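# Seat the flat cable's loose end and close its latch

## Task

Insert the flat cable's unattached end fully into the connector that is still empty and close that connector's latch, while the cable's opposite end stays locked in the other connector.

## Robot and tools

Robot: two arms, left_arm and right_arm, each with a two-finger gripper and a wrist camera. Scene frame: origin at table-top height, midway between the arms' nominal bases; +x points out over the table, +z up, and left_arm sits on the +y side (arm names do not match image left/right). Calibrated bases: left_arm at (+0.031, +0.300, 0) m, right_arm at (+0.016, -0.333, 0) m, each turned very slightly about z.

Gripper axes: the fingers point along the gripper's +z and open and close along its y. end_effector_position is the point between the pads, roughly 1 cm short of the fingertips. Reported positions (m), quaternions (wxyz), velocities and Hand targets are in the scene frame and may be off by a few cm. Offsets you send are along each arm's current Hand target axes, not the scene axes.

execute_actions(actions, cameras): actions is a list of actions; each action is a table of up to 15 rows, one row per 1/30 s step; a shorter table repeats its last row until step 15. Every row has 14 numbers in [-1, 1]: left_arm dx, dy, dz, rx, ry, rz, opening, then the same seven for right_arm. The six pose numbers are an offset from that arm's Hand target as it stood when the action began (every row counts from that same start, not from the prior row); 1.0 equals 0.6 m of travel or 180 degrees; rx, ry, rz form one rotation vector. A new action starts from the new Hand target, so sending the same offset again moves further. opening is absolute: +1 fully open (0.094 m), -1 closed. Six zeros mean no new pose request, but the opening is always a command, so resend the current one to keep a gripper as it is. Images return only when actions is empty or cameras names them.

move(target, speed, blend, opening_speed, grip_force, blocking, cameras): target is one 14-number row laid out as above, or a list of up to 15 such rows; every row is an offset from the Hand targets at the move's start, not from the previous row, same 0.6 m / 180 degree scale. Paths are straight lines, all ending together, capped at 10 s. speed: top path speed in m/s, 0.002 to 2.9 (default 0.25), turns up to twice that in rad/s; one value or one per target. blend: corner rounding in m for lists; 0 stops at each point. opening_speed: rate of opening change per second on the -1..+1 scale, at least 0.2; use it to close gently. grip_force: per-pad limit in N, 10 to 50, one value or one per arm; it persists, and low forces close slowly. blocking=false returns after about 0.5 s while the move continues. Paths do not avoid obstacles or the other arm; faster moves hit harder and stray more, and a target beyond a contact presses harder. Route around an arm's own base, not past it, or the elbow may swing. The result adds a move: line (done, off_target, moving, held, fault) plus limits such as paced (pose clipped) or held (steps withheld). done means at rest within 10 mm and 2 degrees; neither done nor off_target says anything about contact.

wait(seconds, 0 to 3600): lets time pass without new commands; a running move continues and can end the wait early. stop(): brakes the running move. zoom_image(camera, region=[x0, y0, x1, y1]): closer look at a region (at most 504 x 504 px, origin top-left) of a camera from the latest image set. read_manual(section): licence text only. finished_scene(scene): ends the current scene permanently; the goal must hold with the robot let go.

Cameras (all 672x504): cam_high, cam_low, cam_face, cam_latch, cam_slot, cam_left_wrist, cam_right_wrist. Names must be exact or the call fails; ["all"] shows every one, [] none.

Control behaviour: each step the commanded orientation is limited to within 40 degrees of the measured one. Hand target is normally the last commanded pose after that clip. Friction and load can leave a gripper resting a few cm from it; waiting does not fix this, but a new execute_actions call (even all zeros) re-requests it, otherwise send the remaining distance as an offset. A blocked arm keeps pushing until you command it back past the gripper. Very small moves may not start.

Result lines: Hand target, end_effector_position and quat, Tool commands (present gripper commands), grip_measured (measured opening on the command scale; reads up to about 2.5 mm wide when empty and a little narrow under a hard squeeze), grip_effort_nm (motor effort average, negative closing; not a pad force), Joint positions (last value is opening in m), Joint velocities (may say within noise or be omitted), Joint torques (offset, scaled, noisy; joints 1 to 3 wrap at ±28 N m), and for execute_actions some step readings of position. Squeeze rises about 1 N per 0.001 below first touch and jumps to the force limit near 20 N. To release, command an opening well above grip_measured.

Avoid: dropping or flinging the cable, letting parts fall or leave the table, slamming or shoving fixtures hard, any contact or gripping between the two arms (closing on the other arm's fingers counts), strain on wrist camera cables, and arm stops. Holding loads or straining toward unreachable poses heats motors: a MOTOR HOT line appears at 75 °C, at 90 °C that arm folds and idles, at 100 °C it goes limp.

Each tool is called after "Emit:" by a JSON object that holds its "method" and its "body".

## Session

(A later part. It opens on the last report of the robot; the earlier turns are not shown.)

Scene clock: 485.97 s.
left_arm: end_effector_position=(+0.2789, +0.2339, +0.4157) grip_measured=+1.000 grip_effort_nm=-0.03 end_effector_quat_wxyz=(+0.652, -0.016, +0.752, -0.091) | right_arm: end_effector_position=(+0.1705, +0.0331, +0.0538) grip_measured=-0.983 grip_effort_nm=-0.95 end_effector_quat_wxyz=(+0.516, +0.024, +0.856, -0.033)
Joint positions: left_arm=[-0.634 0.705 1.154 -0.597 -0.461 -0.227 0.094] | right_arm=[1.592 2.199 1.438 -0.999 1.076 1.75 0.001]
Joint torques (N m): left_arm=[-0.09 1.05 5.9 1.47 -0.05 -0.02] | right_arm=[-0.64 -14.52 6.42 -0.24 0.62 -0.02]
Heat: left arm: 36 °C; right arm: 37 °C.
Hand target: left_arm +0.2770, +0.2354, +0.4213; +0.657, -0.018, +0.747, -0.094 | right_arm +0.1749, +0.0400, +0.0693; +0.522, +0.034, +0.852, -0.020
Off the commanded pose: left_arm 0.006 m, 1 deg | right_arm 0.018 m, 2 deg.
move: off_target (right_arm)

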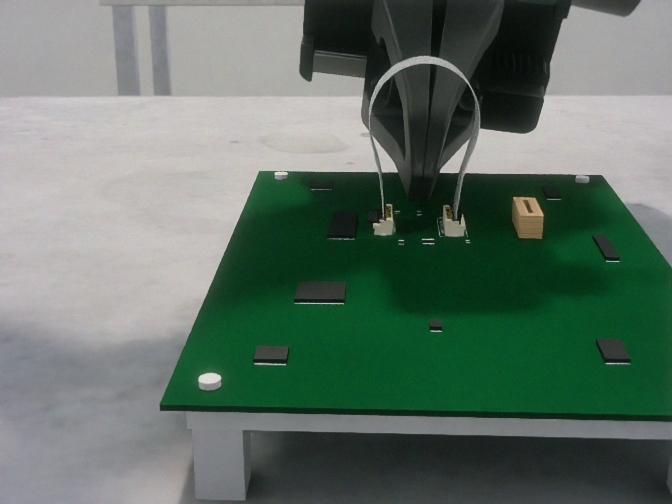

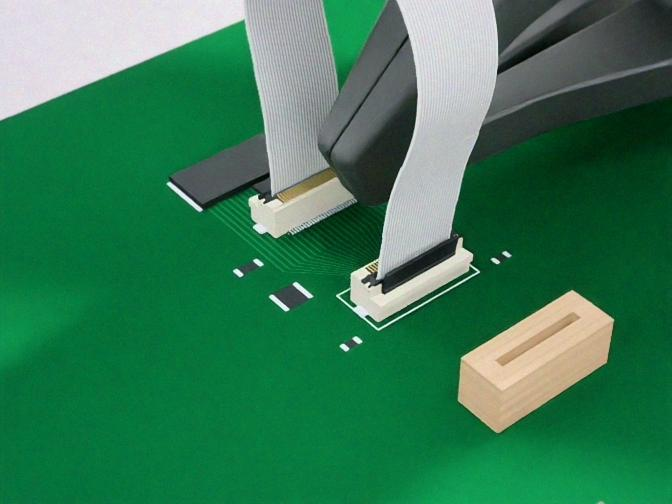

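Emit:
{"method": "move", "body": {"target": [0,0,0,0,0,0,1,0.0068,0.0167,0.0018,0,0,0,-1], "speed": 0.04, "cameras": ["cam_latch","cam_slot"]}}

Emit:
{"method": "zoom_image", "body": {"camera": "cam_latch", "region": [360, 160, 490, 245]}}

Scene clock: 489.20 s.
left_arm: end_effector_position=(+0.2789, +0.2339, +0.4157) grip_measured=+1.000 grip_effort_nm=-0.04 end_effector_quat_wxyz=(+0.652, -0.016, +0.752, -0.091) | right_arm: end_effector_position=(+0.1704, +0.0454, +0.0639) grip_measured=-0.983 grip_effort_nm=-0.95 end_effector_quat_wxyz=(+0.515, +0.034, +0.856, -0.016)
Joint positions: left_arm=[-0.634 0.705 1.154 -0.597 -0.461 -0.227 0.094] | right_arm=[1.592 2.199 1.489 -1.009 1.076 1.748 0.001]
Joint torques (N m): left_arm=[-0.02 1.02 5.96 1.47 -0.08 -0.01] | right_arm=[-0.66 -10.77 6.58 -0.11 0.53 -0.07]
Heat: left arm: 36 °C; right arm: 37 °C.
Hand target: left_arm +0.2770, +0.2354, +0.4213; +0.657, -0.018, +0.747, -0.094 | right_arm +0.1748, +0.0501, +0.0652; +0.522, +0.034, +0.852, -0.020
Off the commanded pose: left_arm 0.006 m, 1 deg | right_arm 0.007 m, 1 deg.
move: done

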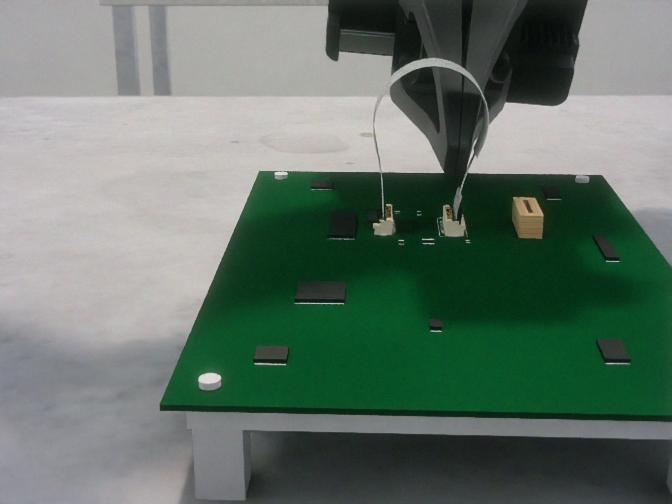

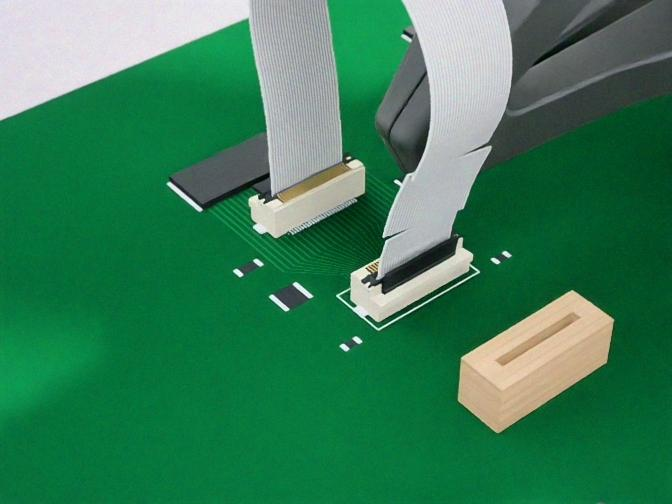

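Scaled by 3.877.

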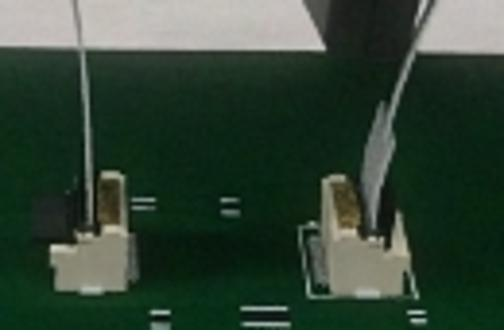

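Emit:
{"method": "move", "body": {"target": [0,0,0,0,0,0,1,0.0173,-0.01,0.0097,0,0,0,-1], "speed": 0.04, "cameras": ["cam_latch"]}}

Emit:
{"method": "zoom_image", "body": {"camera": "cam_latch", "region": [360, 160, 490, 245]}}

Scene clock: 493.03 s.
left_arm: end_effector_position=(+0.2789, +0.2339, +0.4157) grip_measured=+1.000 grip_effort_nm=-0.03 end_effector_quat_wxyz=(+0.652, -0.016, +0.752, -0.091) | right_arm: end_effector_position=(+0.1703, +0.0480, +0.0617) grip_measured=-0.983 grip_effort_nm=-0.95 end_effector_quat_wxyz=(+0.515, +0.037, +0.857, -0.010)
Joint positions: left_arm=[-0.634 0.705 1.154 -0.597 -0.461 -0.227 0.094] | right_arm=[1.592 2.204 1.489 -0.99 1.076 1.748 0.001]
Joint torques (N m): left_arm=[-0.03 1.02 5.96 1.46 -0.06 -0.01] | right_arm=[-0.72 -11.07 3.06 0.2 0.54 0]
Heat: left arm: 36 °C; right arm: 37 °C.
Hand target: left_arm +0.2770, +0.2354, +0.4213; +0.657, -0.018, +0.747, -0.094 | right_arm +0.1748, +0.0441, +0.0533; +0.522, +0.034, +0.852, -0.020
Off the commanded pose: left_arm 0.006 m, 1 deg | right_arm 0.010 m, 2 deg.
move: done

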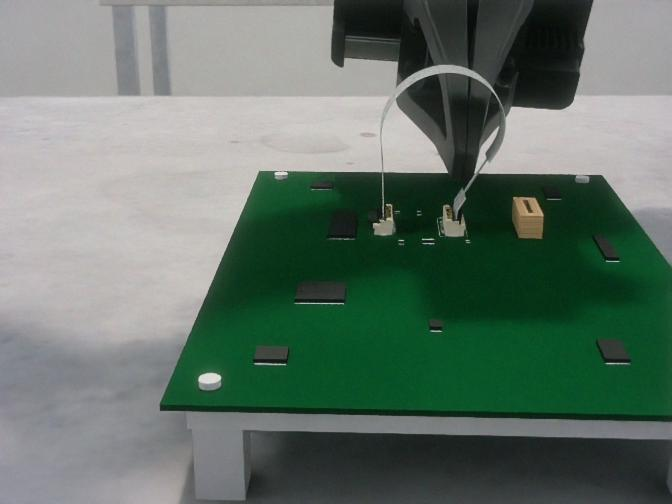

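Scaled by 3.877.

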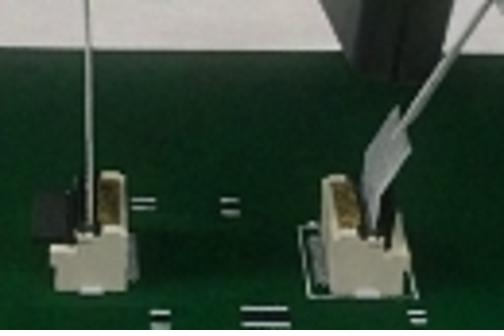

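Emit:
{"method": "move", "body": {"target": [0,0,0,0,0,0,1,0.006,-0.008,0.003,0,0,0,-1], "speed": 0.04, "cameras": ["cam_latch"]}}

Emit:
{"method": "zoom_image", "body": {"camera": "cam_latch", "region": [360, 160, 490, 245]}}

Scene clock: 497.07 s.
left_arm: end_effector_position=(+0.2789, +0.2339, +0.4157) grip_measured=+1.000 grip_effort_nm=-0.03 end_effector_quat_wxyz=(+0.652, -0.016, +0.752, -0.091) | right_arm: end_effector_position=(+0.1704, +0.0421, +0.0542) grip_measured=-0.983 grip_effort_nm=-0.95 end_effector_quat_wxyz=(+0.515, +0.034, +0.856, -0.015)
Joint positions: left_arm=[-0.634 0.705 1.154 -0.597 -0.461 -0.227 0.094] | right_arm=[1.592 2.204 1.454 -0.967 1.076 1.748 0.001]
Joint torques (N m): left_arm=[0.01 1.05 5.93 1.47 -0.06 -0.02] | right_arm=[-0.54 -11.6 3.4 0.13 0.61 0.02]
Heat: left arm: 36 °C; right arm: 37 °C.
Hand target: left_arm +0.2770, +0.2354, +0.4213; +0.657, -0.018, +0.747, -0.094 | right_arm +0.1744, +0.0393, +0.0493; +0.522, +0.034, +0.852, -0.020
Off the commanded pose: left_arm 0.006 m, 1 deg | right_arm 0.007 m, 1 deg.
move: done

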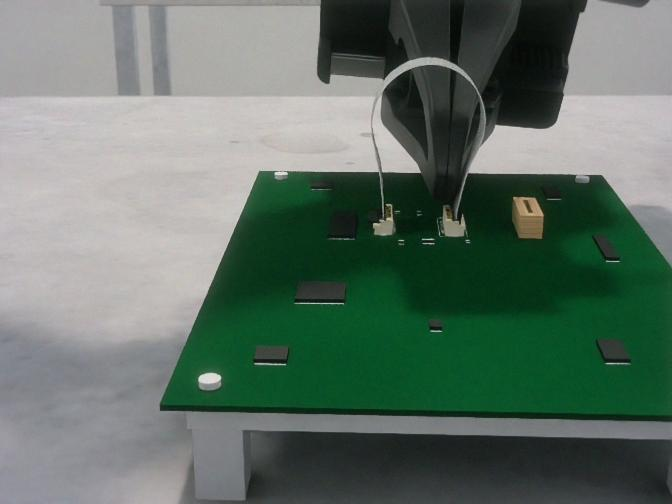

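Scaled by 3.877.

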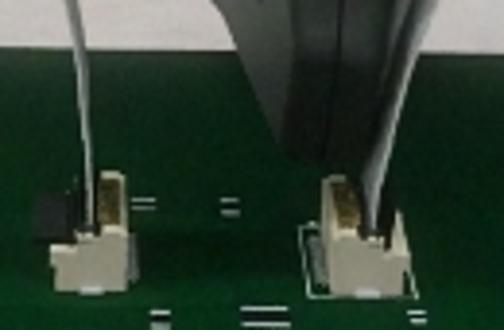

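Emit:
{"method": "move", "body": {"target": [0,0,0,0,0,0,1,0.0045,0.006,0.0022,0,0,0,-1], "speed": 0.04, "cameras": ["cam_latch","cam_slot"]}}

Emit:
{"method": "zoom_image", "body": {"camera": "cam_latch", "region": [360, 160, 490, 245]}}

Scene clock: 499.73 s.
left_arm: end_effector_position=(+0.2789, +0.2339, +0.4157) grip_measured=+1.000 grip_effort_nm=-0.03 end_effector_quat_wxyz=(+0.652, -0.016, +0.752, -0.091) | right_arm: end_effector_position=(+0.1704, +0.0416, +0.0510) grip_measured=-0.983 grip_effort_nm=-0.95 end_effector_quat_wxyz=(+0.515, +0.032, +0.856, -0.018)
Joint positions: left_arm=[-0.634 0.705 1.154 -0.597 -0.461 -0.227 0.094] | right_arm=[1.592 2.213 1.454 -0.966 1.077 1.748 0.001]
Joint torques (N m): left_arm=[-0.02 1.03 5.89 1.47 -0.06 -0.02] | right_arm=[-0.87 -10.88 4.51 0.15 0.59 0.02]
Heat: left arm: 36 °C; right arm: 37 °C.
Hand target: left_arm +0.2770, +0.2354, +0.4213; +0.657, -0.018, +0.747, -0.094 | right_arm +0.1746, +0.0429, +0.0463; +0.522, +0.034, +0.852, -0.020
Off the commanded pose: left_arm 0.006 m, 1 deg | right_arm 0.006 m, 1 deg.
move: done

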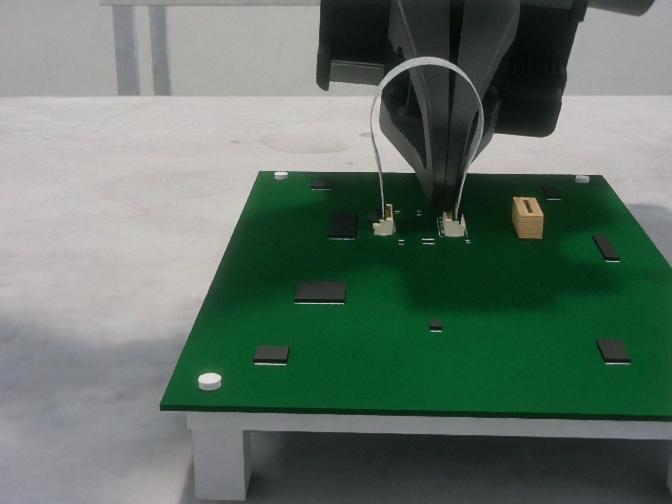

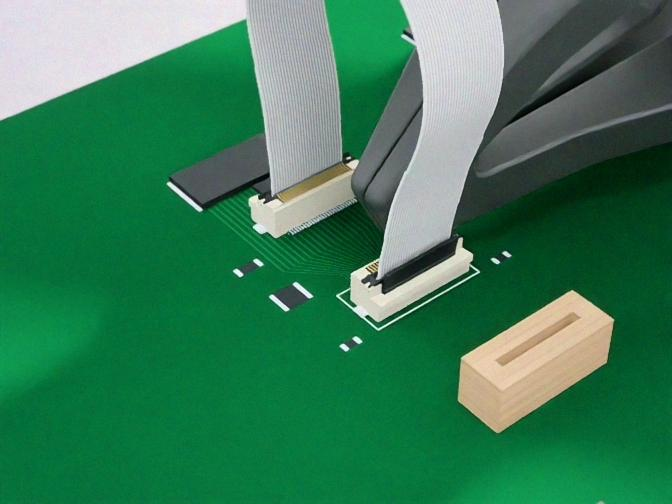

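Scaled by 3.877.

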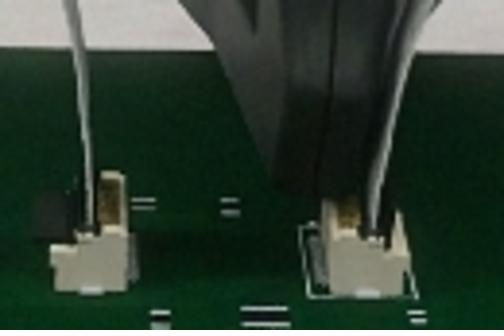

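Emit:
{"method": "move", "body": {"target": [0,0,0,0,0,0,1,-0.001,0.013,-0.0005,0,0,0,-1], "speed": 0.04, "cameras": ["cam_latch","cam_slot"]}}

Emit:
{"method": "zoom_image", "body": {"camera": "cam_latch", "region": [360, 160, 490, 245]}}

Emit:
{"method": "zoom_image", "body": {"camera": "cam_slot", "region": [340, 180, 480, 330]}}

Scene clock: 503.37 s.
left_arm: end_effector_position=(+0.2789, +0.2339, +0.4157) grip_measured=+1.000 grip_effort_nm=-0.03 end_effector_quat_wxyz=(+0.652, -0.016, +0.752, -0.091) | right_arm: end_effector_position=(+0.1714, +0.0417, +0.0506) grip_measured=-0.983 grip_effort_nm=-0.95 end_effector_quat_wxyz=(+0.521, +0.025, +0.853, -0.028)
Joint positions: left_arm=[-0.634 0.705 1.154 -0.597 -0.461 -0.227 0.094] | right_arm=[1.592 2.229 1.468 -0.988 1.089 1.747 0.001]
Joint torques (N m): left_arm=[-0.05 1.03 5.93 1.47 -0.07 -0.01] | right_arm=[-0.77 -10.28 6.48 0.21 0.47 -0.02]
Heat: left arm: 37 °C; right arm: 37 °C.
Hand target: left_arm +0.2770, +0.2354, +0.4213; +0.657, -0.018, +0.747, -0.094 | right_arm +0.1752, +0.0507, +0.0469; +0.522, +0.034, +0.852, -0.020
Off the commanded pose: left_arm 0.006 m, 1 deg | right_arm 0.010 m, 1 deg.
move: done

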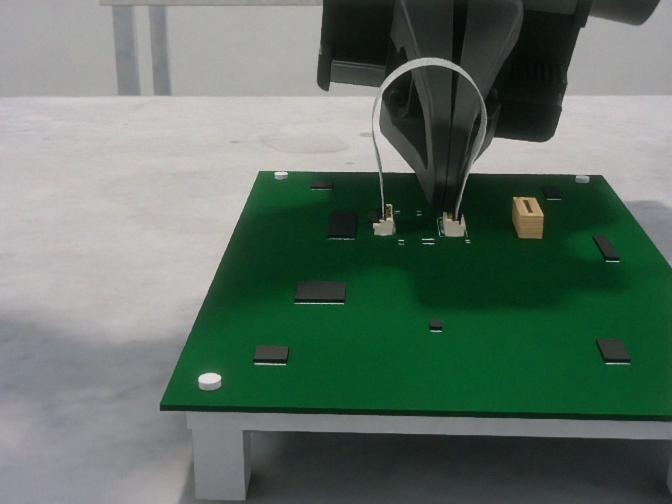

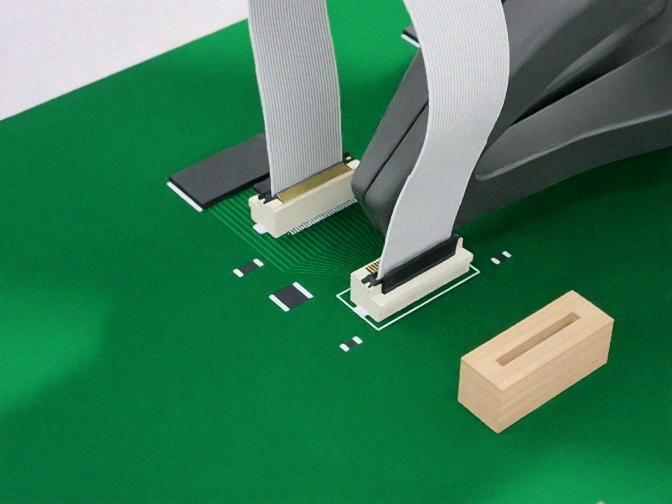

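Scaled by 3.877.

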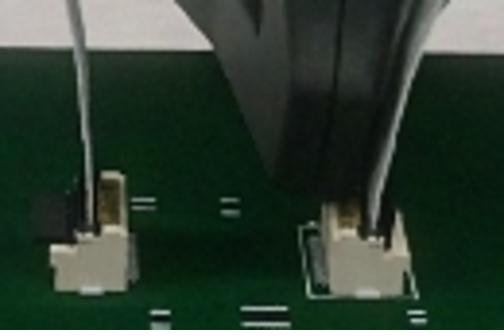

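Scaled by 3.360.

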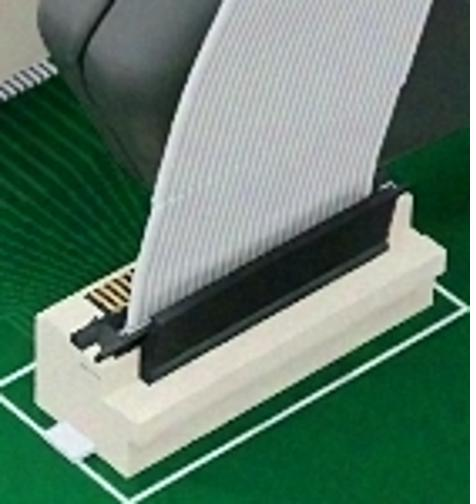

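Emit:
{"method": "move", "body": {"target": [0,0,0,0,0,0,1,-0.0045,0,-0.0022,0,0,0,-1], "speed": 0.03, "cameras": ["cam_latch","cam_slot"]}}

Emit:
{"method": "zoom_image", "body": {"camera": "cam_latch", "region": [360, 160, 490, 245]}}

Emit:
{"method": "zoom_image", "body": {"camera": "cam_slot", "region": [340, 180, 480, 330]}}

Scene clock: 507.10 s.
left_arm: end_effector_position=(+0.2789, +0.2339, +0.4157) grip_measured=+1.000 grip_effort_nm=-0.04 end_effector_quat_wxyz=(+0.652, -0.016, +0.752, -0.091) | right_arm: end_effector_position=(+0.1714, +0.0415, +0.0506) grip_measured=-0.983 grip_effort_nm=-0.95 end_effector_quat_wxyz=(+0.521, +0.025, +0.853, -0.028)
Joint positions: left_arm=[-0.634 0.705 1.154 -0.597 -0.461 -0.227 0.094] | right_arm=[1.592 2.229 1.468 -0.989 1.089 1.747 0.001]
Joint torques (N m): left_arm=[-0.03 1.02 5.97 1.45 -0.06 0] | right_arm=[-0.95 -10.92 6.67 0.09 0.44 -0.04]
Heat: left arm: 37 °C; right arm: 37 °C.
Hand target: left_arm +0.2770, +0.2354, +0.4213; +0.657, -0.018, +0.747, -0.094 | right_arm +0.1753, +0.0506, +0.0499; +0.522, +0.034, +0.852, -0.020
Off the commanded pose: left_arm 0.006 m, 1 deg | right_arm 0.010 m, 1 deg.
move: done

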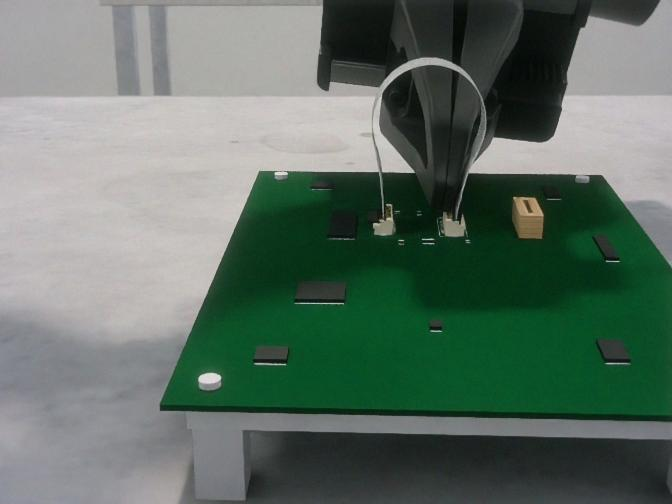

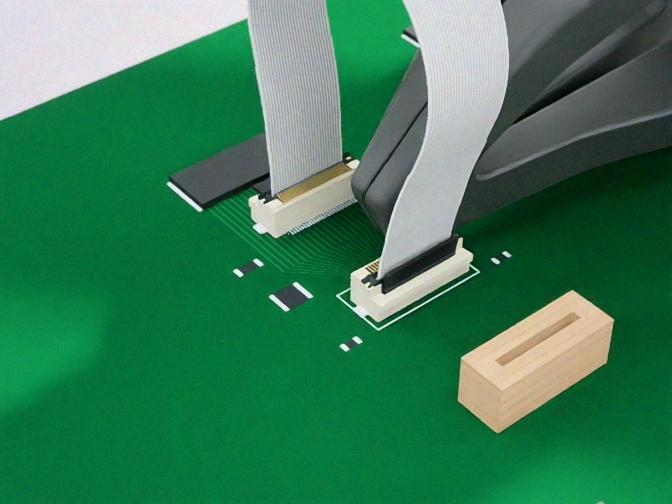

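Scaled by 3.877.

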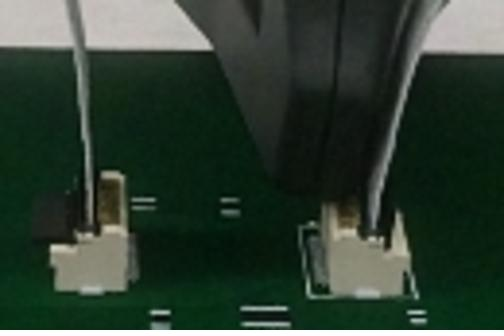

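Scaled by 3.360.

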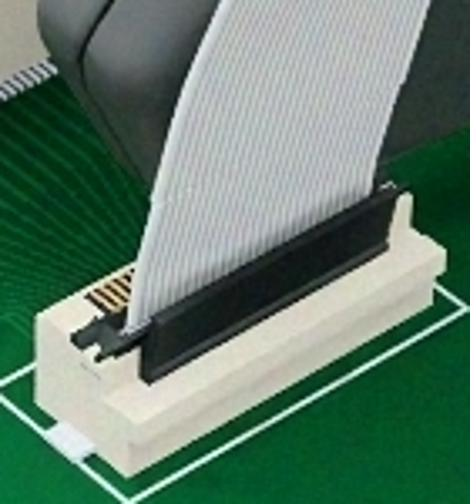

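Raise more to let it ride over the housing.

Emit:
{"method": "move", "body": {"target": [0,0,0,0,0,0,1,-0.0045,0.0015,-0.0022,0,0,0,-1], "speed": 0.03}}

Emit:
{"method": "move", "body": {"target": [0,0,0,0,0,0,1,-0.003,0.0015,-0.0015,0,0,0,-1], "speed": 0.03, "cameras": ["cam_latch","cam_slot"]}}

Emit:
{"method": "zoom_image", "body": {"camera": "cam_slot", "region": [340, 180, 480, 330]}}

Scene clock: 509.97 s.
left_arm: end_effector_position=(+0.2789, +0.2339, +0.4157) grip_measured=+1.000 grip_effort_nm=-0.04 end_effector_quat_wxyz=(+0.652, -0.016, +0.752, -0.091) | right_arm: end_effector_position=(+0.1716, +0.0417, +0.0511) grip_measured=-0.983 grip_effort_nm=-0.95 end_effector_quat_wxyz=(+0.517, +0.026, +0.855, -0.030)
Joint positions: left_arm=[-0.634 0.705 1.154 -0.597 -0.461 -0.227 0.094] | right_arm=[1.589 2.229 1.477 -0.999 1.079 1.746 0.001]
Joint torques (N m): left_arm=[0.02 1.05 5.96 1.46 -0.07 -0.01] | right_arm=[-0.58 -11.19 6.75 0.1 0.57 -0.06]
Heat: left arm: 37 °C; right arm: 37 °C.
Hand target: left_arm +0.2770, +0.2354, +0.4213; +0.657, -0.018, +0.747, -0.094 | right_arm +0.1754, +0.0516, +0.0529; +0.522, +0.034, +0.852, -0.020
Off the commanded pose: left_arm 0.006 m, 1 deg | right_arm 0.011 m, 2 deg.
move: off_target (right_arm)

Scene clock: 510.47 s.
left_arm: end_effector_position=(+0.2789, +0.2339, +0.4157) grip_measured=+1.000 grip_effort_nm=-0.03 end_effector_quat_wxyz=(+0.652, -0.016, +0.752, -0.091) | right_arm: end_effector_position=(+0.1710, +0.0420, +0.0513) grip_measured=-0.983 grip_effort_nm=-0.95 end_effector_quat_wxyz=(+0.513, +0.026, +0.857, -0.031)
Joint positions: left_arm=[-0.634 0.705 1.154 -0.597 -0.461 -0.227 0.094] | right_arm=[1.589 2.229 1.483 -1.006 1.072 1.746 0.001]
Joint torques (N m): left_arm=[-0.01 1.07 5.93 1.46 -0.07 -0.02] | right_arm=[-0.7 -11.29 6.84 0.07 0.65 -0.04]
Heat: left arm: 37 °C; right arm: 37 °C.
Hand target: left_arm +0.2770, +0.2354, +0.4213; +0.657, -0.018, +0.747, -0.094 | right_arm +0.1755, +0.0524, +0.0549; +0.522, +0.034, +0.852, -0.020
Off the commanded pose: left_arm 0.006 m, 1 deg | right_arm 0.012 m, 2 deg.
move: off_target (right_arm)

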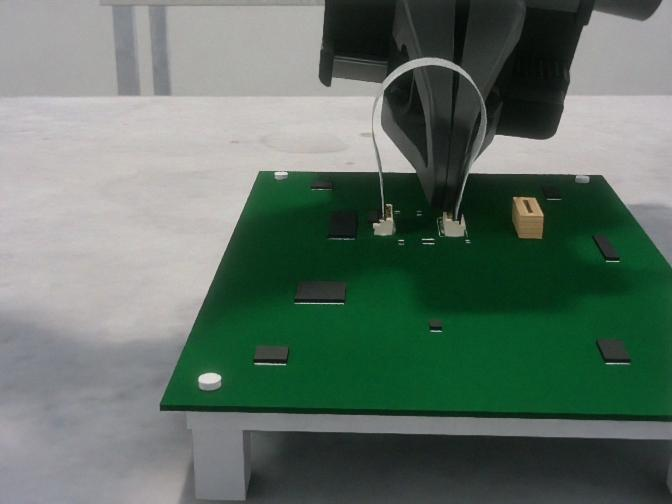

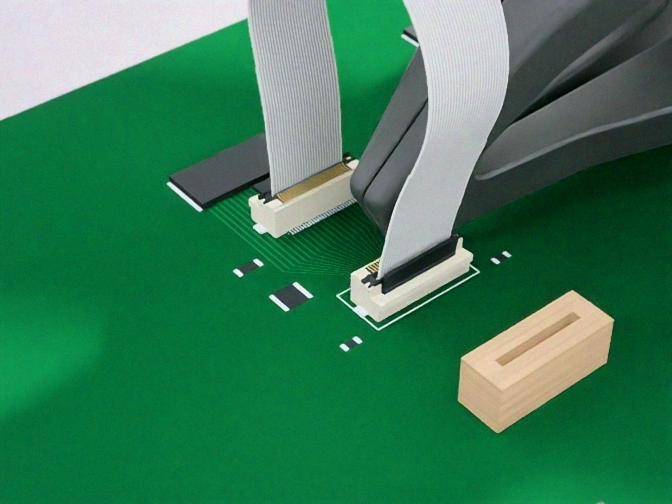

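Scaled by 3.360.

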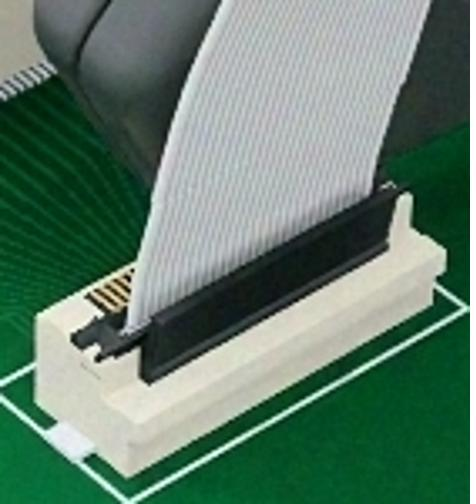

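Emit:
{"method": "move", "body": {"target": [0,0,0,0,0,0,1,-0.0045,0,-0.0022,0,0,0,-1], "speed": 0.03, "cameras": ["cam_latch","cam_slot"]}}

Emit:
{"method": "zoom_image", "body": {"camera": "cam_slot", "region": [340, 180, 480, 330]}}

Emit:
{"method": "zoom_image", "body": {"camera": "cam_latch", "region": [360, 160, 490, 245]}}

Scene clock: 513.47 s.
left_arm: end_effector_position=(+0.2789, +0.2339, +0.4157) grip_measured=+1.000 grip_effort_nm=-0.03 end_effector_quat_wxyz=(+0.652, -0.016, +0.752, -0.091) | right_arm: end_effector_position=(+0.1710, +0.0420, +0.0514) grip_measured=-0.983 grip_effort_nm=-0.95 end_effector_quat_wxyz=(+0.513, +0.026, +0.857, -0.031)
Joint positions: left_arm=[-0.634 0.705 1.154 -0.597 -0.461 -0.227 0.094] | right_arm=[1.589 2.229 1.483 -1.007 1.072 1.746 0.001]
Joint torques (N m): left_arm=[-0.05 1.01 5.93 1.46 -0.06 -0.02] | right_arm=[-0.66 -11.89 7.2 -0.04 0.64 -0.07]
Heat: left arm: 37 °C; right arm: 37 °C.
Hand target: left_arm +0.2770, +0.2354, +0.4213; +0.657, -0.018, +0.747, -0.094 | right_arm +0.1756, +0.0525, +0.0580; +0.522, +0.034, +0.852, -0.020
Off the commanded pose: left_arm 0.006 m, 1 deg | right_arm 0.013 m, 2 deg.
move: off_target (right_arm)

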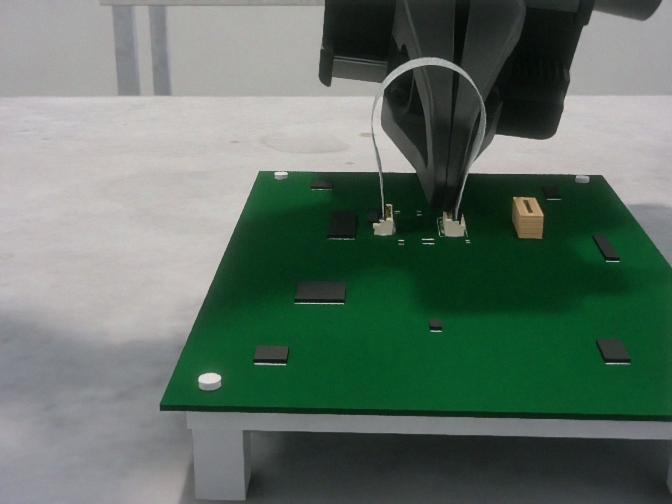

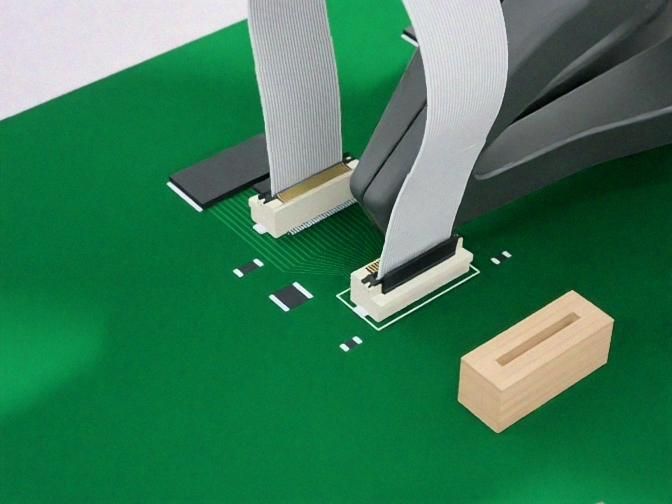

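Scaled by 3.360.

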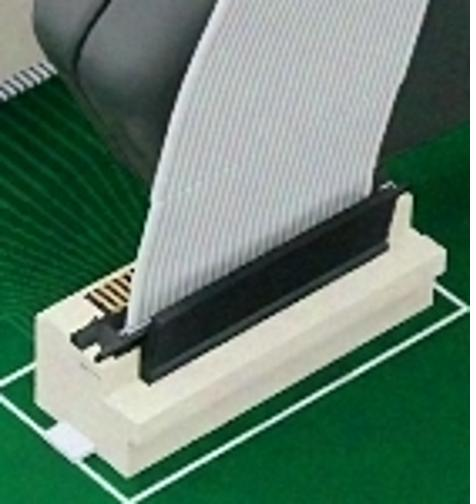

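Scaled by 3.877.

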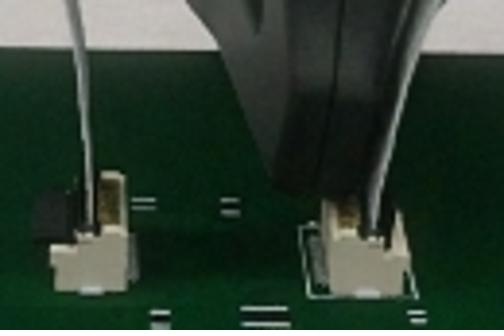

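Emit:
{"method": "move", "body": {"target": [0,0,0,0,0,0,1,-0.001,0.01,-0.0003,0,0,0,-1], "speed": 0.03, "cameras": ["cam_latch","cam_slot"]}}

Emit:
{"method": "zoom_image", "body": {"camera": "cam_slot", "region": [340, 180, 480, 330]}}

Emit:
{"method": "zoom_image", "body": {"camera": "cam_latch", "region": [360, 160, 490, 245]}}

Scene clock: 518.70 s.
left_arm: end_effector_position=(+0.2789, +0.2339, +0.4157) grip_measured=+1.000 grip_effort_nm=-0.03 end_effector_quat_wxyz=(+0.652, -0.016, +0.752, -0.091) | right_arm: end_effector_position=(+0.1722, +0.0494, +0.0577) grip_measured=-0.983 grip_effort_nm=-0.95 end_effector_quat_wxyz=(+0.514, +0.029, +0.857, -0.027)
Joint positions: left_arm=[-0.634 0.705 1.154 -0.597 -0.461 -0.227 0.094] | right_arm=[1.586 2.237 1.526 -1.028 1.073 1.743 0.001]
Joint torques (N m): left_arm=[-0.02 1.02 5.96 1.46 -0.06 -0.02] | right_arm=[-0.42 -10.85 6.6 0.08 0.64 -0.06]
Heat: left arm: 37 °C; right arm: 38 °C.
Hand target: left_arm +0.2770, +0.2354, +0.4213; +0.657, -0.018, +0.747, -0.094 | right_arm +0.1762, +0.0584, +0.0586; +0.522, +0.034, +0.852, -0.020
Off the commanded pose: left_arm 0.006 m, 1 deg | right_arm 0.010 m, 1 deg.
move: done

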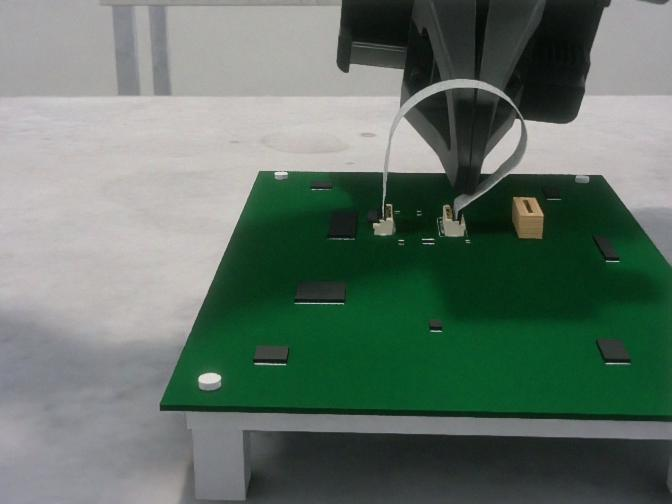

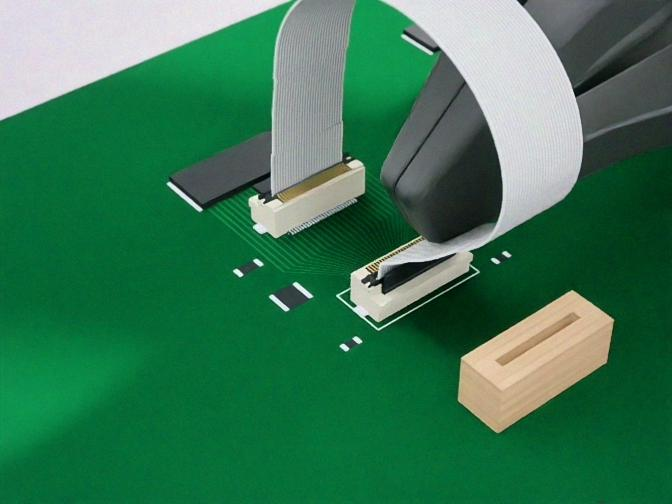

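Scaled by 3.360.

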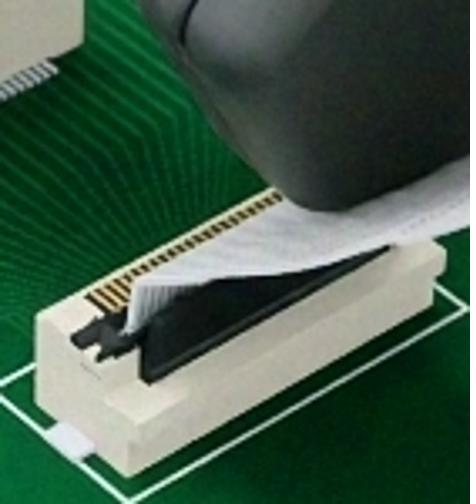

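Scaled by 3.877.

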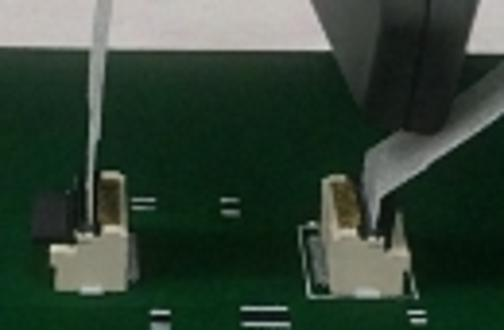

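Emit:
{"method": "move", "body": {"target": [0,0,0,0,0,0,1,0.0148,0.001,0.0076,0,0,0,-1], "speed": 0.03, "cameras": ["cam_latch","cam_slot"]}}

Emit:
{"method": "zoom_image", "body": {"camera": "cam_slot", "region": [340, 180, 480, 330]}}

Emit:
{"method": "zoom_image", "body": {"camera": "cam_latch", "region": [360, 160, 490, 245]}}

Scene clock: 522.60 s.
left_arm: end_effector_position=(+0.2789, +0.2339, +0.4157) grip_measured=+1.000 grip_effort_nm=-0.03 end_effector_quat_wxyz=(+0.652, -0.016, +0.752, -0.091) | right_arm: end_effector_position=(+0.1739, +0.0501, +0.0552) grip_measured=-0.983 grip_effort_nm=-0.95 end_effector_quat_wxyz=(+0.522, +0.026, +0.852, -0.029)
Joint positions: left_arm=[-0.634 0.705 1.154 -0.597 -0.461 -0.227 0.094] | right_arm=[1.586 2.252 1.526 -1.021 1.093 1.743 0.001]
Joint torques (N m): left_arm=[-0.05 1.01 5.96 1.47 -0.07 -0.02] | right_arm=[-0.66 -10.56 6 0.29 0.41 -0.04]
Heat: left arm: 37 °C; right arm: 38 °C.
Hand target: left_arm +0.2770, +0.2354, +0.4213; +0.657, -0.018, +0.747, -0.094 | right_arm +0.1762, +0.0590, +0.0486; +0.522, +0.034, +0.852, -0.020
Off the commanded pose: left_arm 0.006 m, 1 deg | right_arm 0.011 m, 1 deg.
move: off_target (right_arm)

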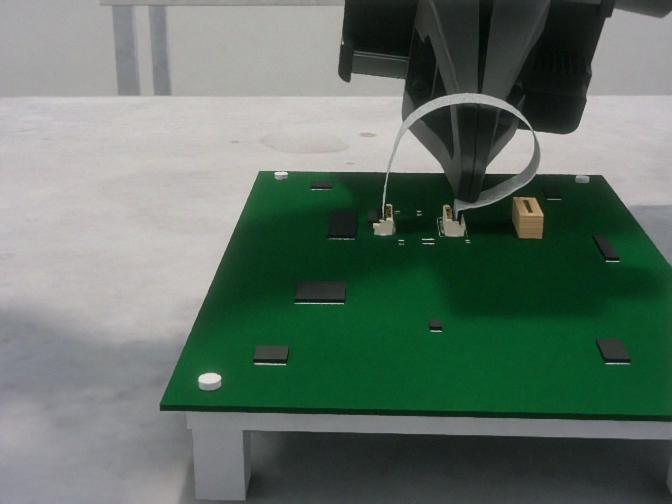

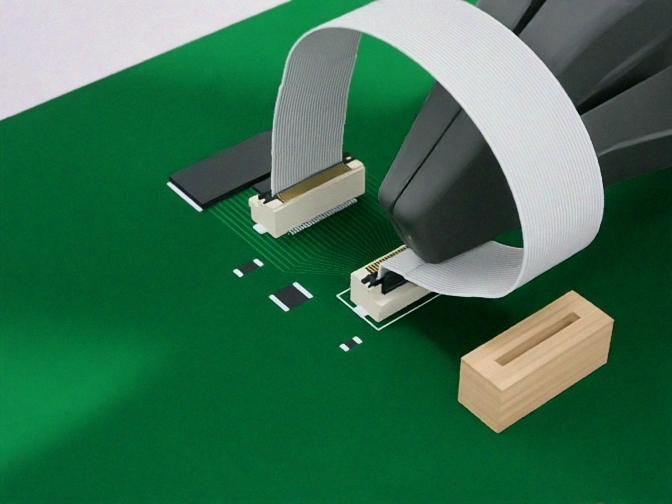

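Scaled by 3.360.

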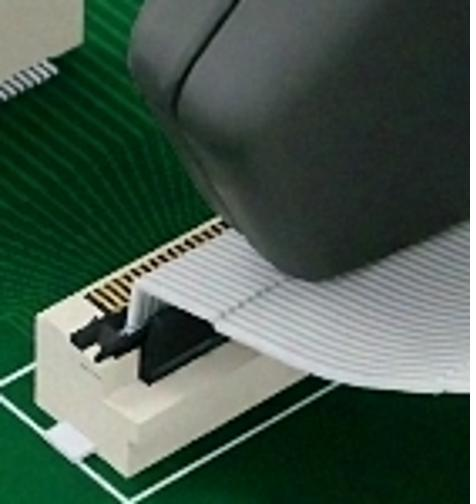

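Scaled by 3.877.

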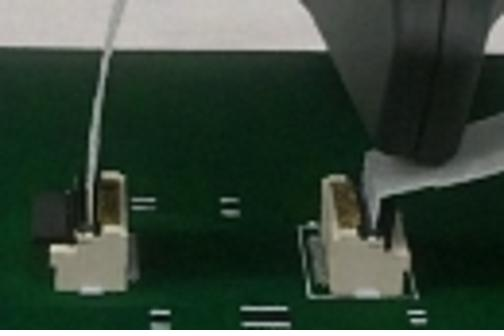

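Emit:
{"method": "move", "body": {"target": [0,0,0,0,0,0,1,0.01,0.005,0.0055,0,0,0,-1], "speed": 0.03, "cameras": ["cam_latch","cam_slot"]}}

Emit:
{"method": "zoom_image", "body": {"camera": "cam_slot", "region": [340, 180, 480, 330]}}

Emit:
{"method": "zoom_image", "body": {"camera": "cam_latch", "region": [360, 160, 490, 245]}}

Scene clock: 526.40 s.
left_arm: end_effector_position=(+0.2789, +0.2339, +0.4157) grip_measured=+1.000 grip_effort_nm=-0.03 end_effector_quat_wxyz=(+0.652, -0.016, +0.752, -0.091) | right_arm: end_effector_position=(+0.1759, +0.0515, +0.0551) grip_measured=-0.983 grip_effort_nm=-0.95 end_effector_quat_wxyz=(+0.533, +0.022, +0.845, -0.031)
Joint positions: left_arm=[-0.634 0.705 1.154 -0.597 -0.461 -0.227 0.094] | right_arm=[1.586 2.266 1.531 -1.02 1.118 1.742 0.001]
Joint torques (N m): left_arm=[-0.08 1.06 5.96 1.47 -0.07 -0.01] | right_arm=[-0.46 -9.99 6.16 0.43 0.24 -0.06]
Heat: left arm: 37 °C; right arm: 38 °C.
Hand target: left_arm +0.2770, +0.2354, +0.4213; +0.657, -0.018, +0.747, -0.094 | right_arm +0.1767, +0.0620, +0.0418; +0.522, +0.034, +0.852, -0.020
Off the commanded pose: left_arm 0.006 m, 1 deg | right_arm 0.017 m, 2 deg.
move: off_target (right_arm)

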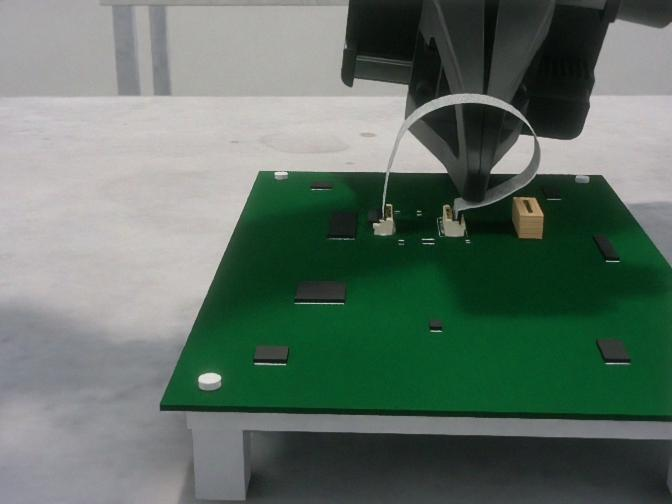

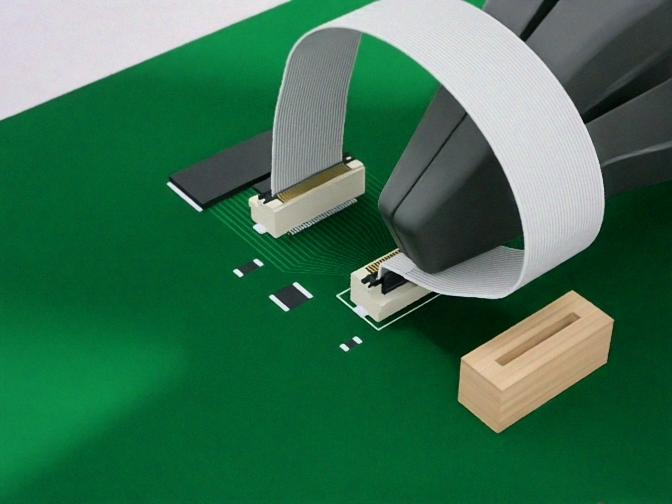

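Scaled by 3.360.

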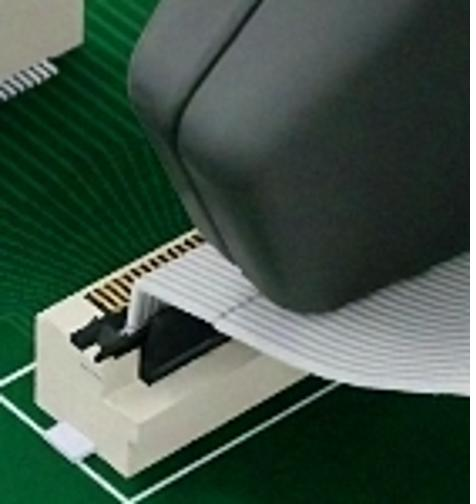

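Scaled by 3.877.

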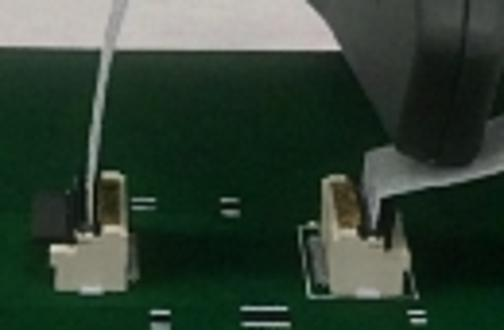

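Emit:
{"method": "move", "body": {"target": [[0,0,0,0,0,0,1,-0.015,-0.03,-0.0075,0,0,0,-1],[0,0,0,0,0,0,1,-0.015,-0.03,-0.12,0,0,0,-1],[0,0,0,0,0,0,1,-0.16,-0.1,-0.16,0,0.15,0,-1]], "speed": 0.08, "cameras": ["cam_right_wrist","cam_slot"]}}

Emit:
{"method": "zoom_image", "body": {"camera": "cam_slot", "region": [340, 200, 480, 330]}}

Emit:
{"method": "zoom_image", "body": {"camera": "cam_right_wrist", "region": [220, 200, 420, 350]}}

Scene clock: 548.13 s.
left_arm: end_effector_position=(+0.2789, +0.2339, +0.4157) grip_measured=+1.000 grip_effort_nm=-0.03 end_effector_quat_wxyz=(+0.652, -0.016, +0.752, -0.091) | right_arm: end_effector_position=(+0.1269, +0.0028, +0.1497) grip_measured=-0.983 grip_effort_nm=-0.95 end_effector_quat_wxyz=(+0.305, +0.030, +0.951, -0.036)
Joint positions: left_arm=[-0.634 0.705 1.154 -0.597 -0.461 -0.227 0.094] | right_arm=[1.562 1.902 1.652 -1.413 0.619 1.641 0.001]
Joint torques (N m): left_arm=[0.03 1.01 5.96 1.47 -0.07 -0.01] | right_arm=[-0.38 -14.31 7.41 -0.11 0.35 -0.08]
Heat: left arm: 37 °C; right arm: 37 °C.
Hand target: left_arm +0.2770, +0.2354, +0.4213; +0.657, -0.018, +0.747, -0.094 | right_arm +0.1302, +0.0053, +0.1709; +0.308, +0.037, +0.950, -0.012
Off the commanded pose: left_arm 0.006 m, 1 deg | right_arm 0.022 m, 3 deg.
move: off_target (right_arm)
Images, in order (width x height): cam_slot 672x504, cam_right_wrist 672x504.

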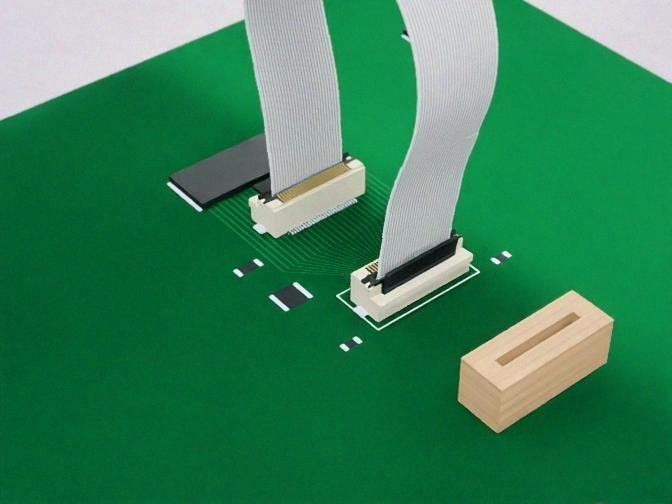

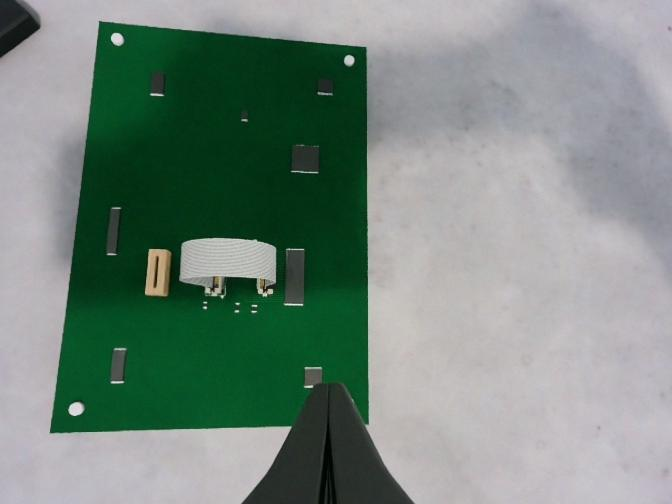

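Scaled by 3.600.

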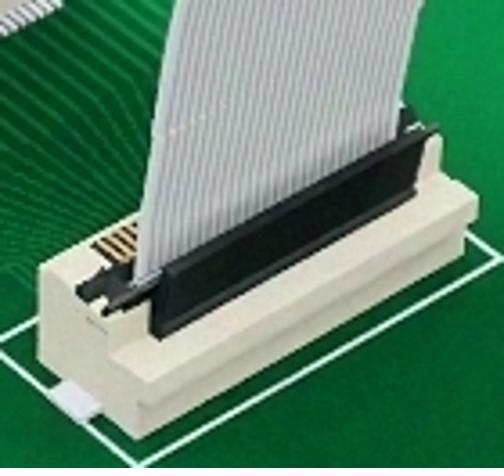

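Scaled by 2.520.

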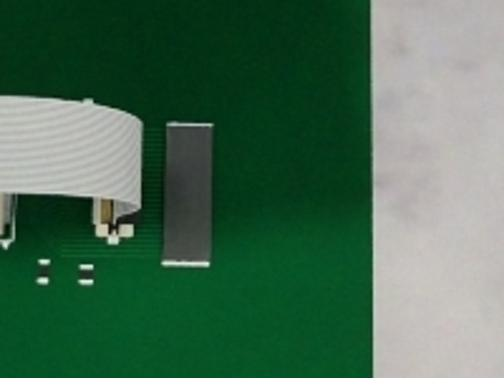

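Emit:
{"method": "move", "body": {"target": [0,0,0,0,0,0,1,0.0748,0.0505,0.1475,0,0,0,-1], "speed": 0.1, "cameras": ["cam_right_wrist","cam_latch"]}}

Scene clock: 570.03 s.
left_arm: end_effector_position=(+0.2789, +0.2339, +0.4157) grip_measured=+1.000 grip_effort_nm=-0.03 end_effector_quat_wxyz=(+0.652, -0.016, +0.752, -0.091) | right_arm: end_effector_position=(+0.1442, +0.0377, +0.0804) grip_measured=-0.983 grip_effort_nm=-0.95 end_effector_quat_wxyz=(+0.303, +0.041, +0.952, +0.000)
Joint positions: left_arm=[-0.634 0.705 1.154 -0.597 -0.461 -0.227 0.094] | right_arm=[1.517 2 1.515 -1.069 0.616 1.585 0.001]
Joint torques (N m): left_arm=[-0.02 1.03 5.94 1.46 -0.06 -0.02] | right_arm=[-0.57 -10.25 4.01 0.36 0.37 -0.04]
Heat: left arm: 37 °C; right arm: 36 °C.
Hand target: left_arm +0.2770, +0.2354, +0.4213; +0.657, -0.018, +0.747, -0.094 | right_arm +0.1481, +0.0344, +0.0728; +0.308, +0.037, +0.950, -0.012
Off the commanded pose: left_arm 0.006 m, 1 deg | right_arm 0.009 m, 2 deg.
move: done
Images, in order (width x height): cam_latch 672x504, cam_right_wrist 672x504.

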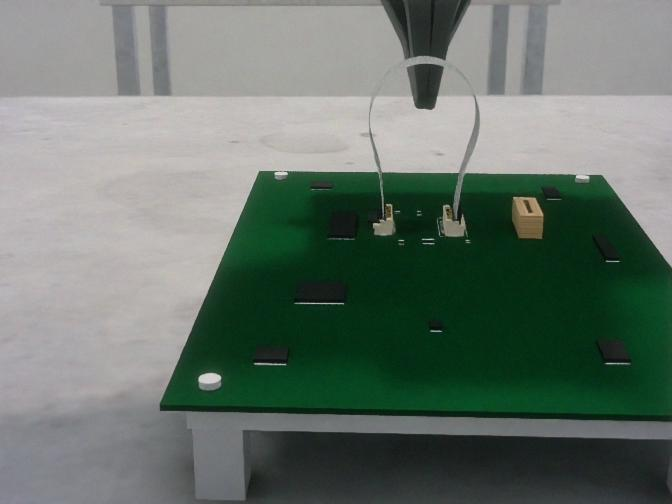

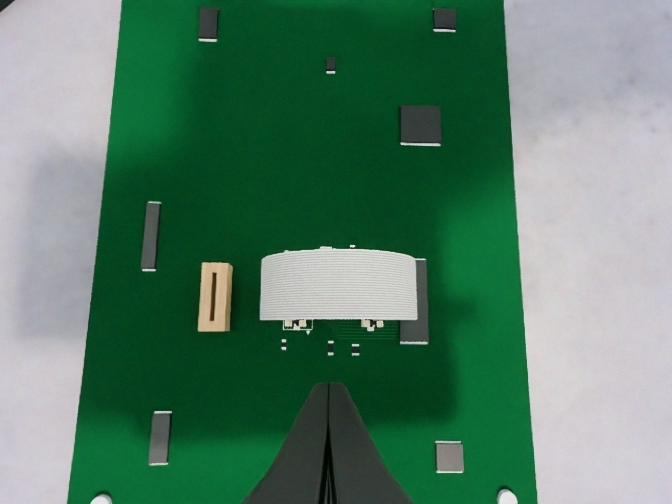

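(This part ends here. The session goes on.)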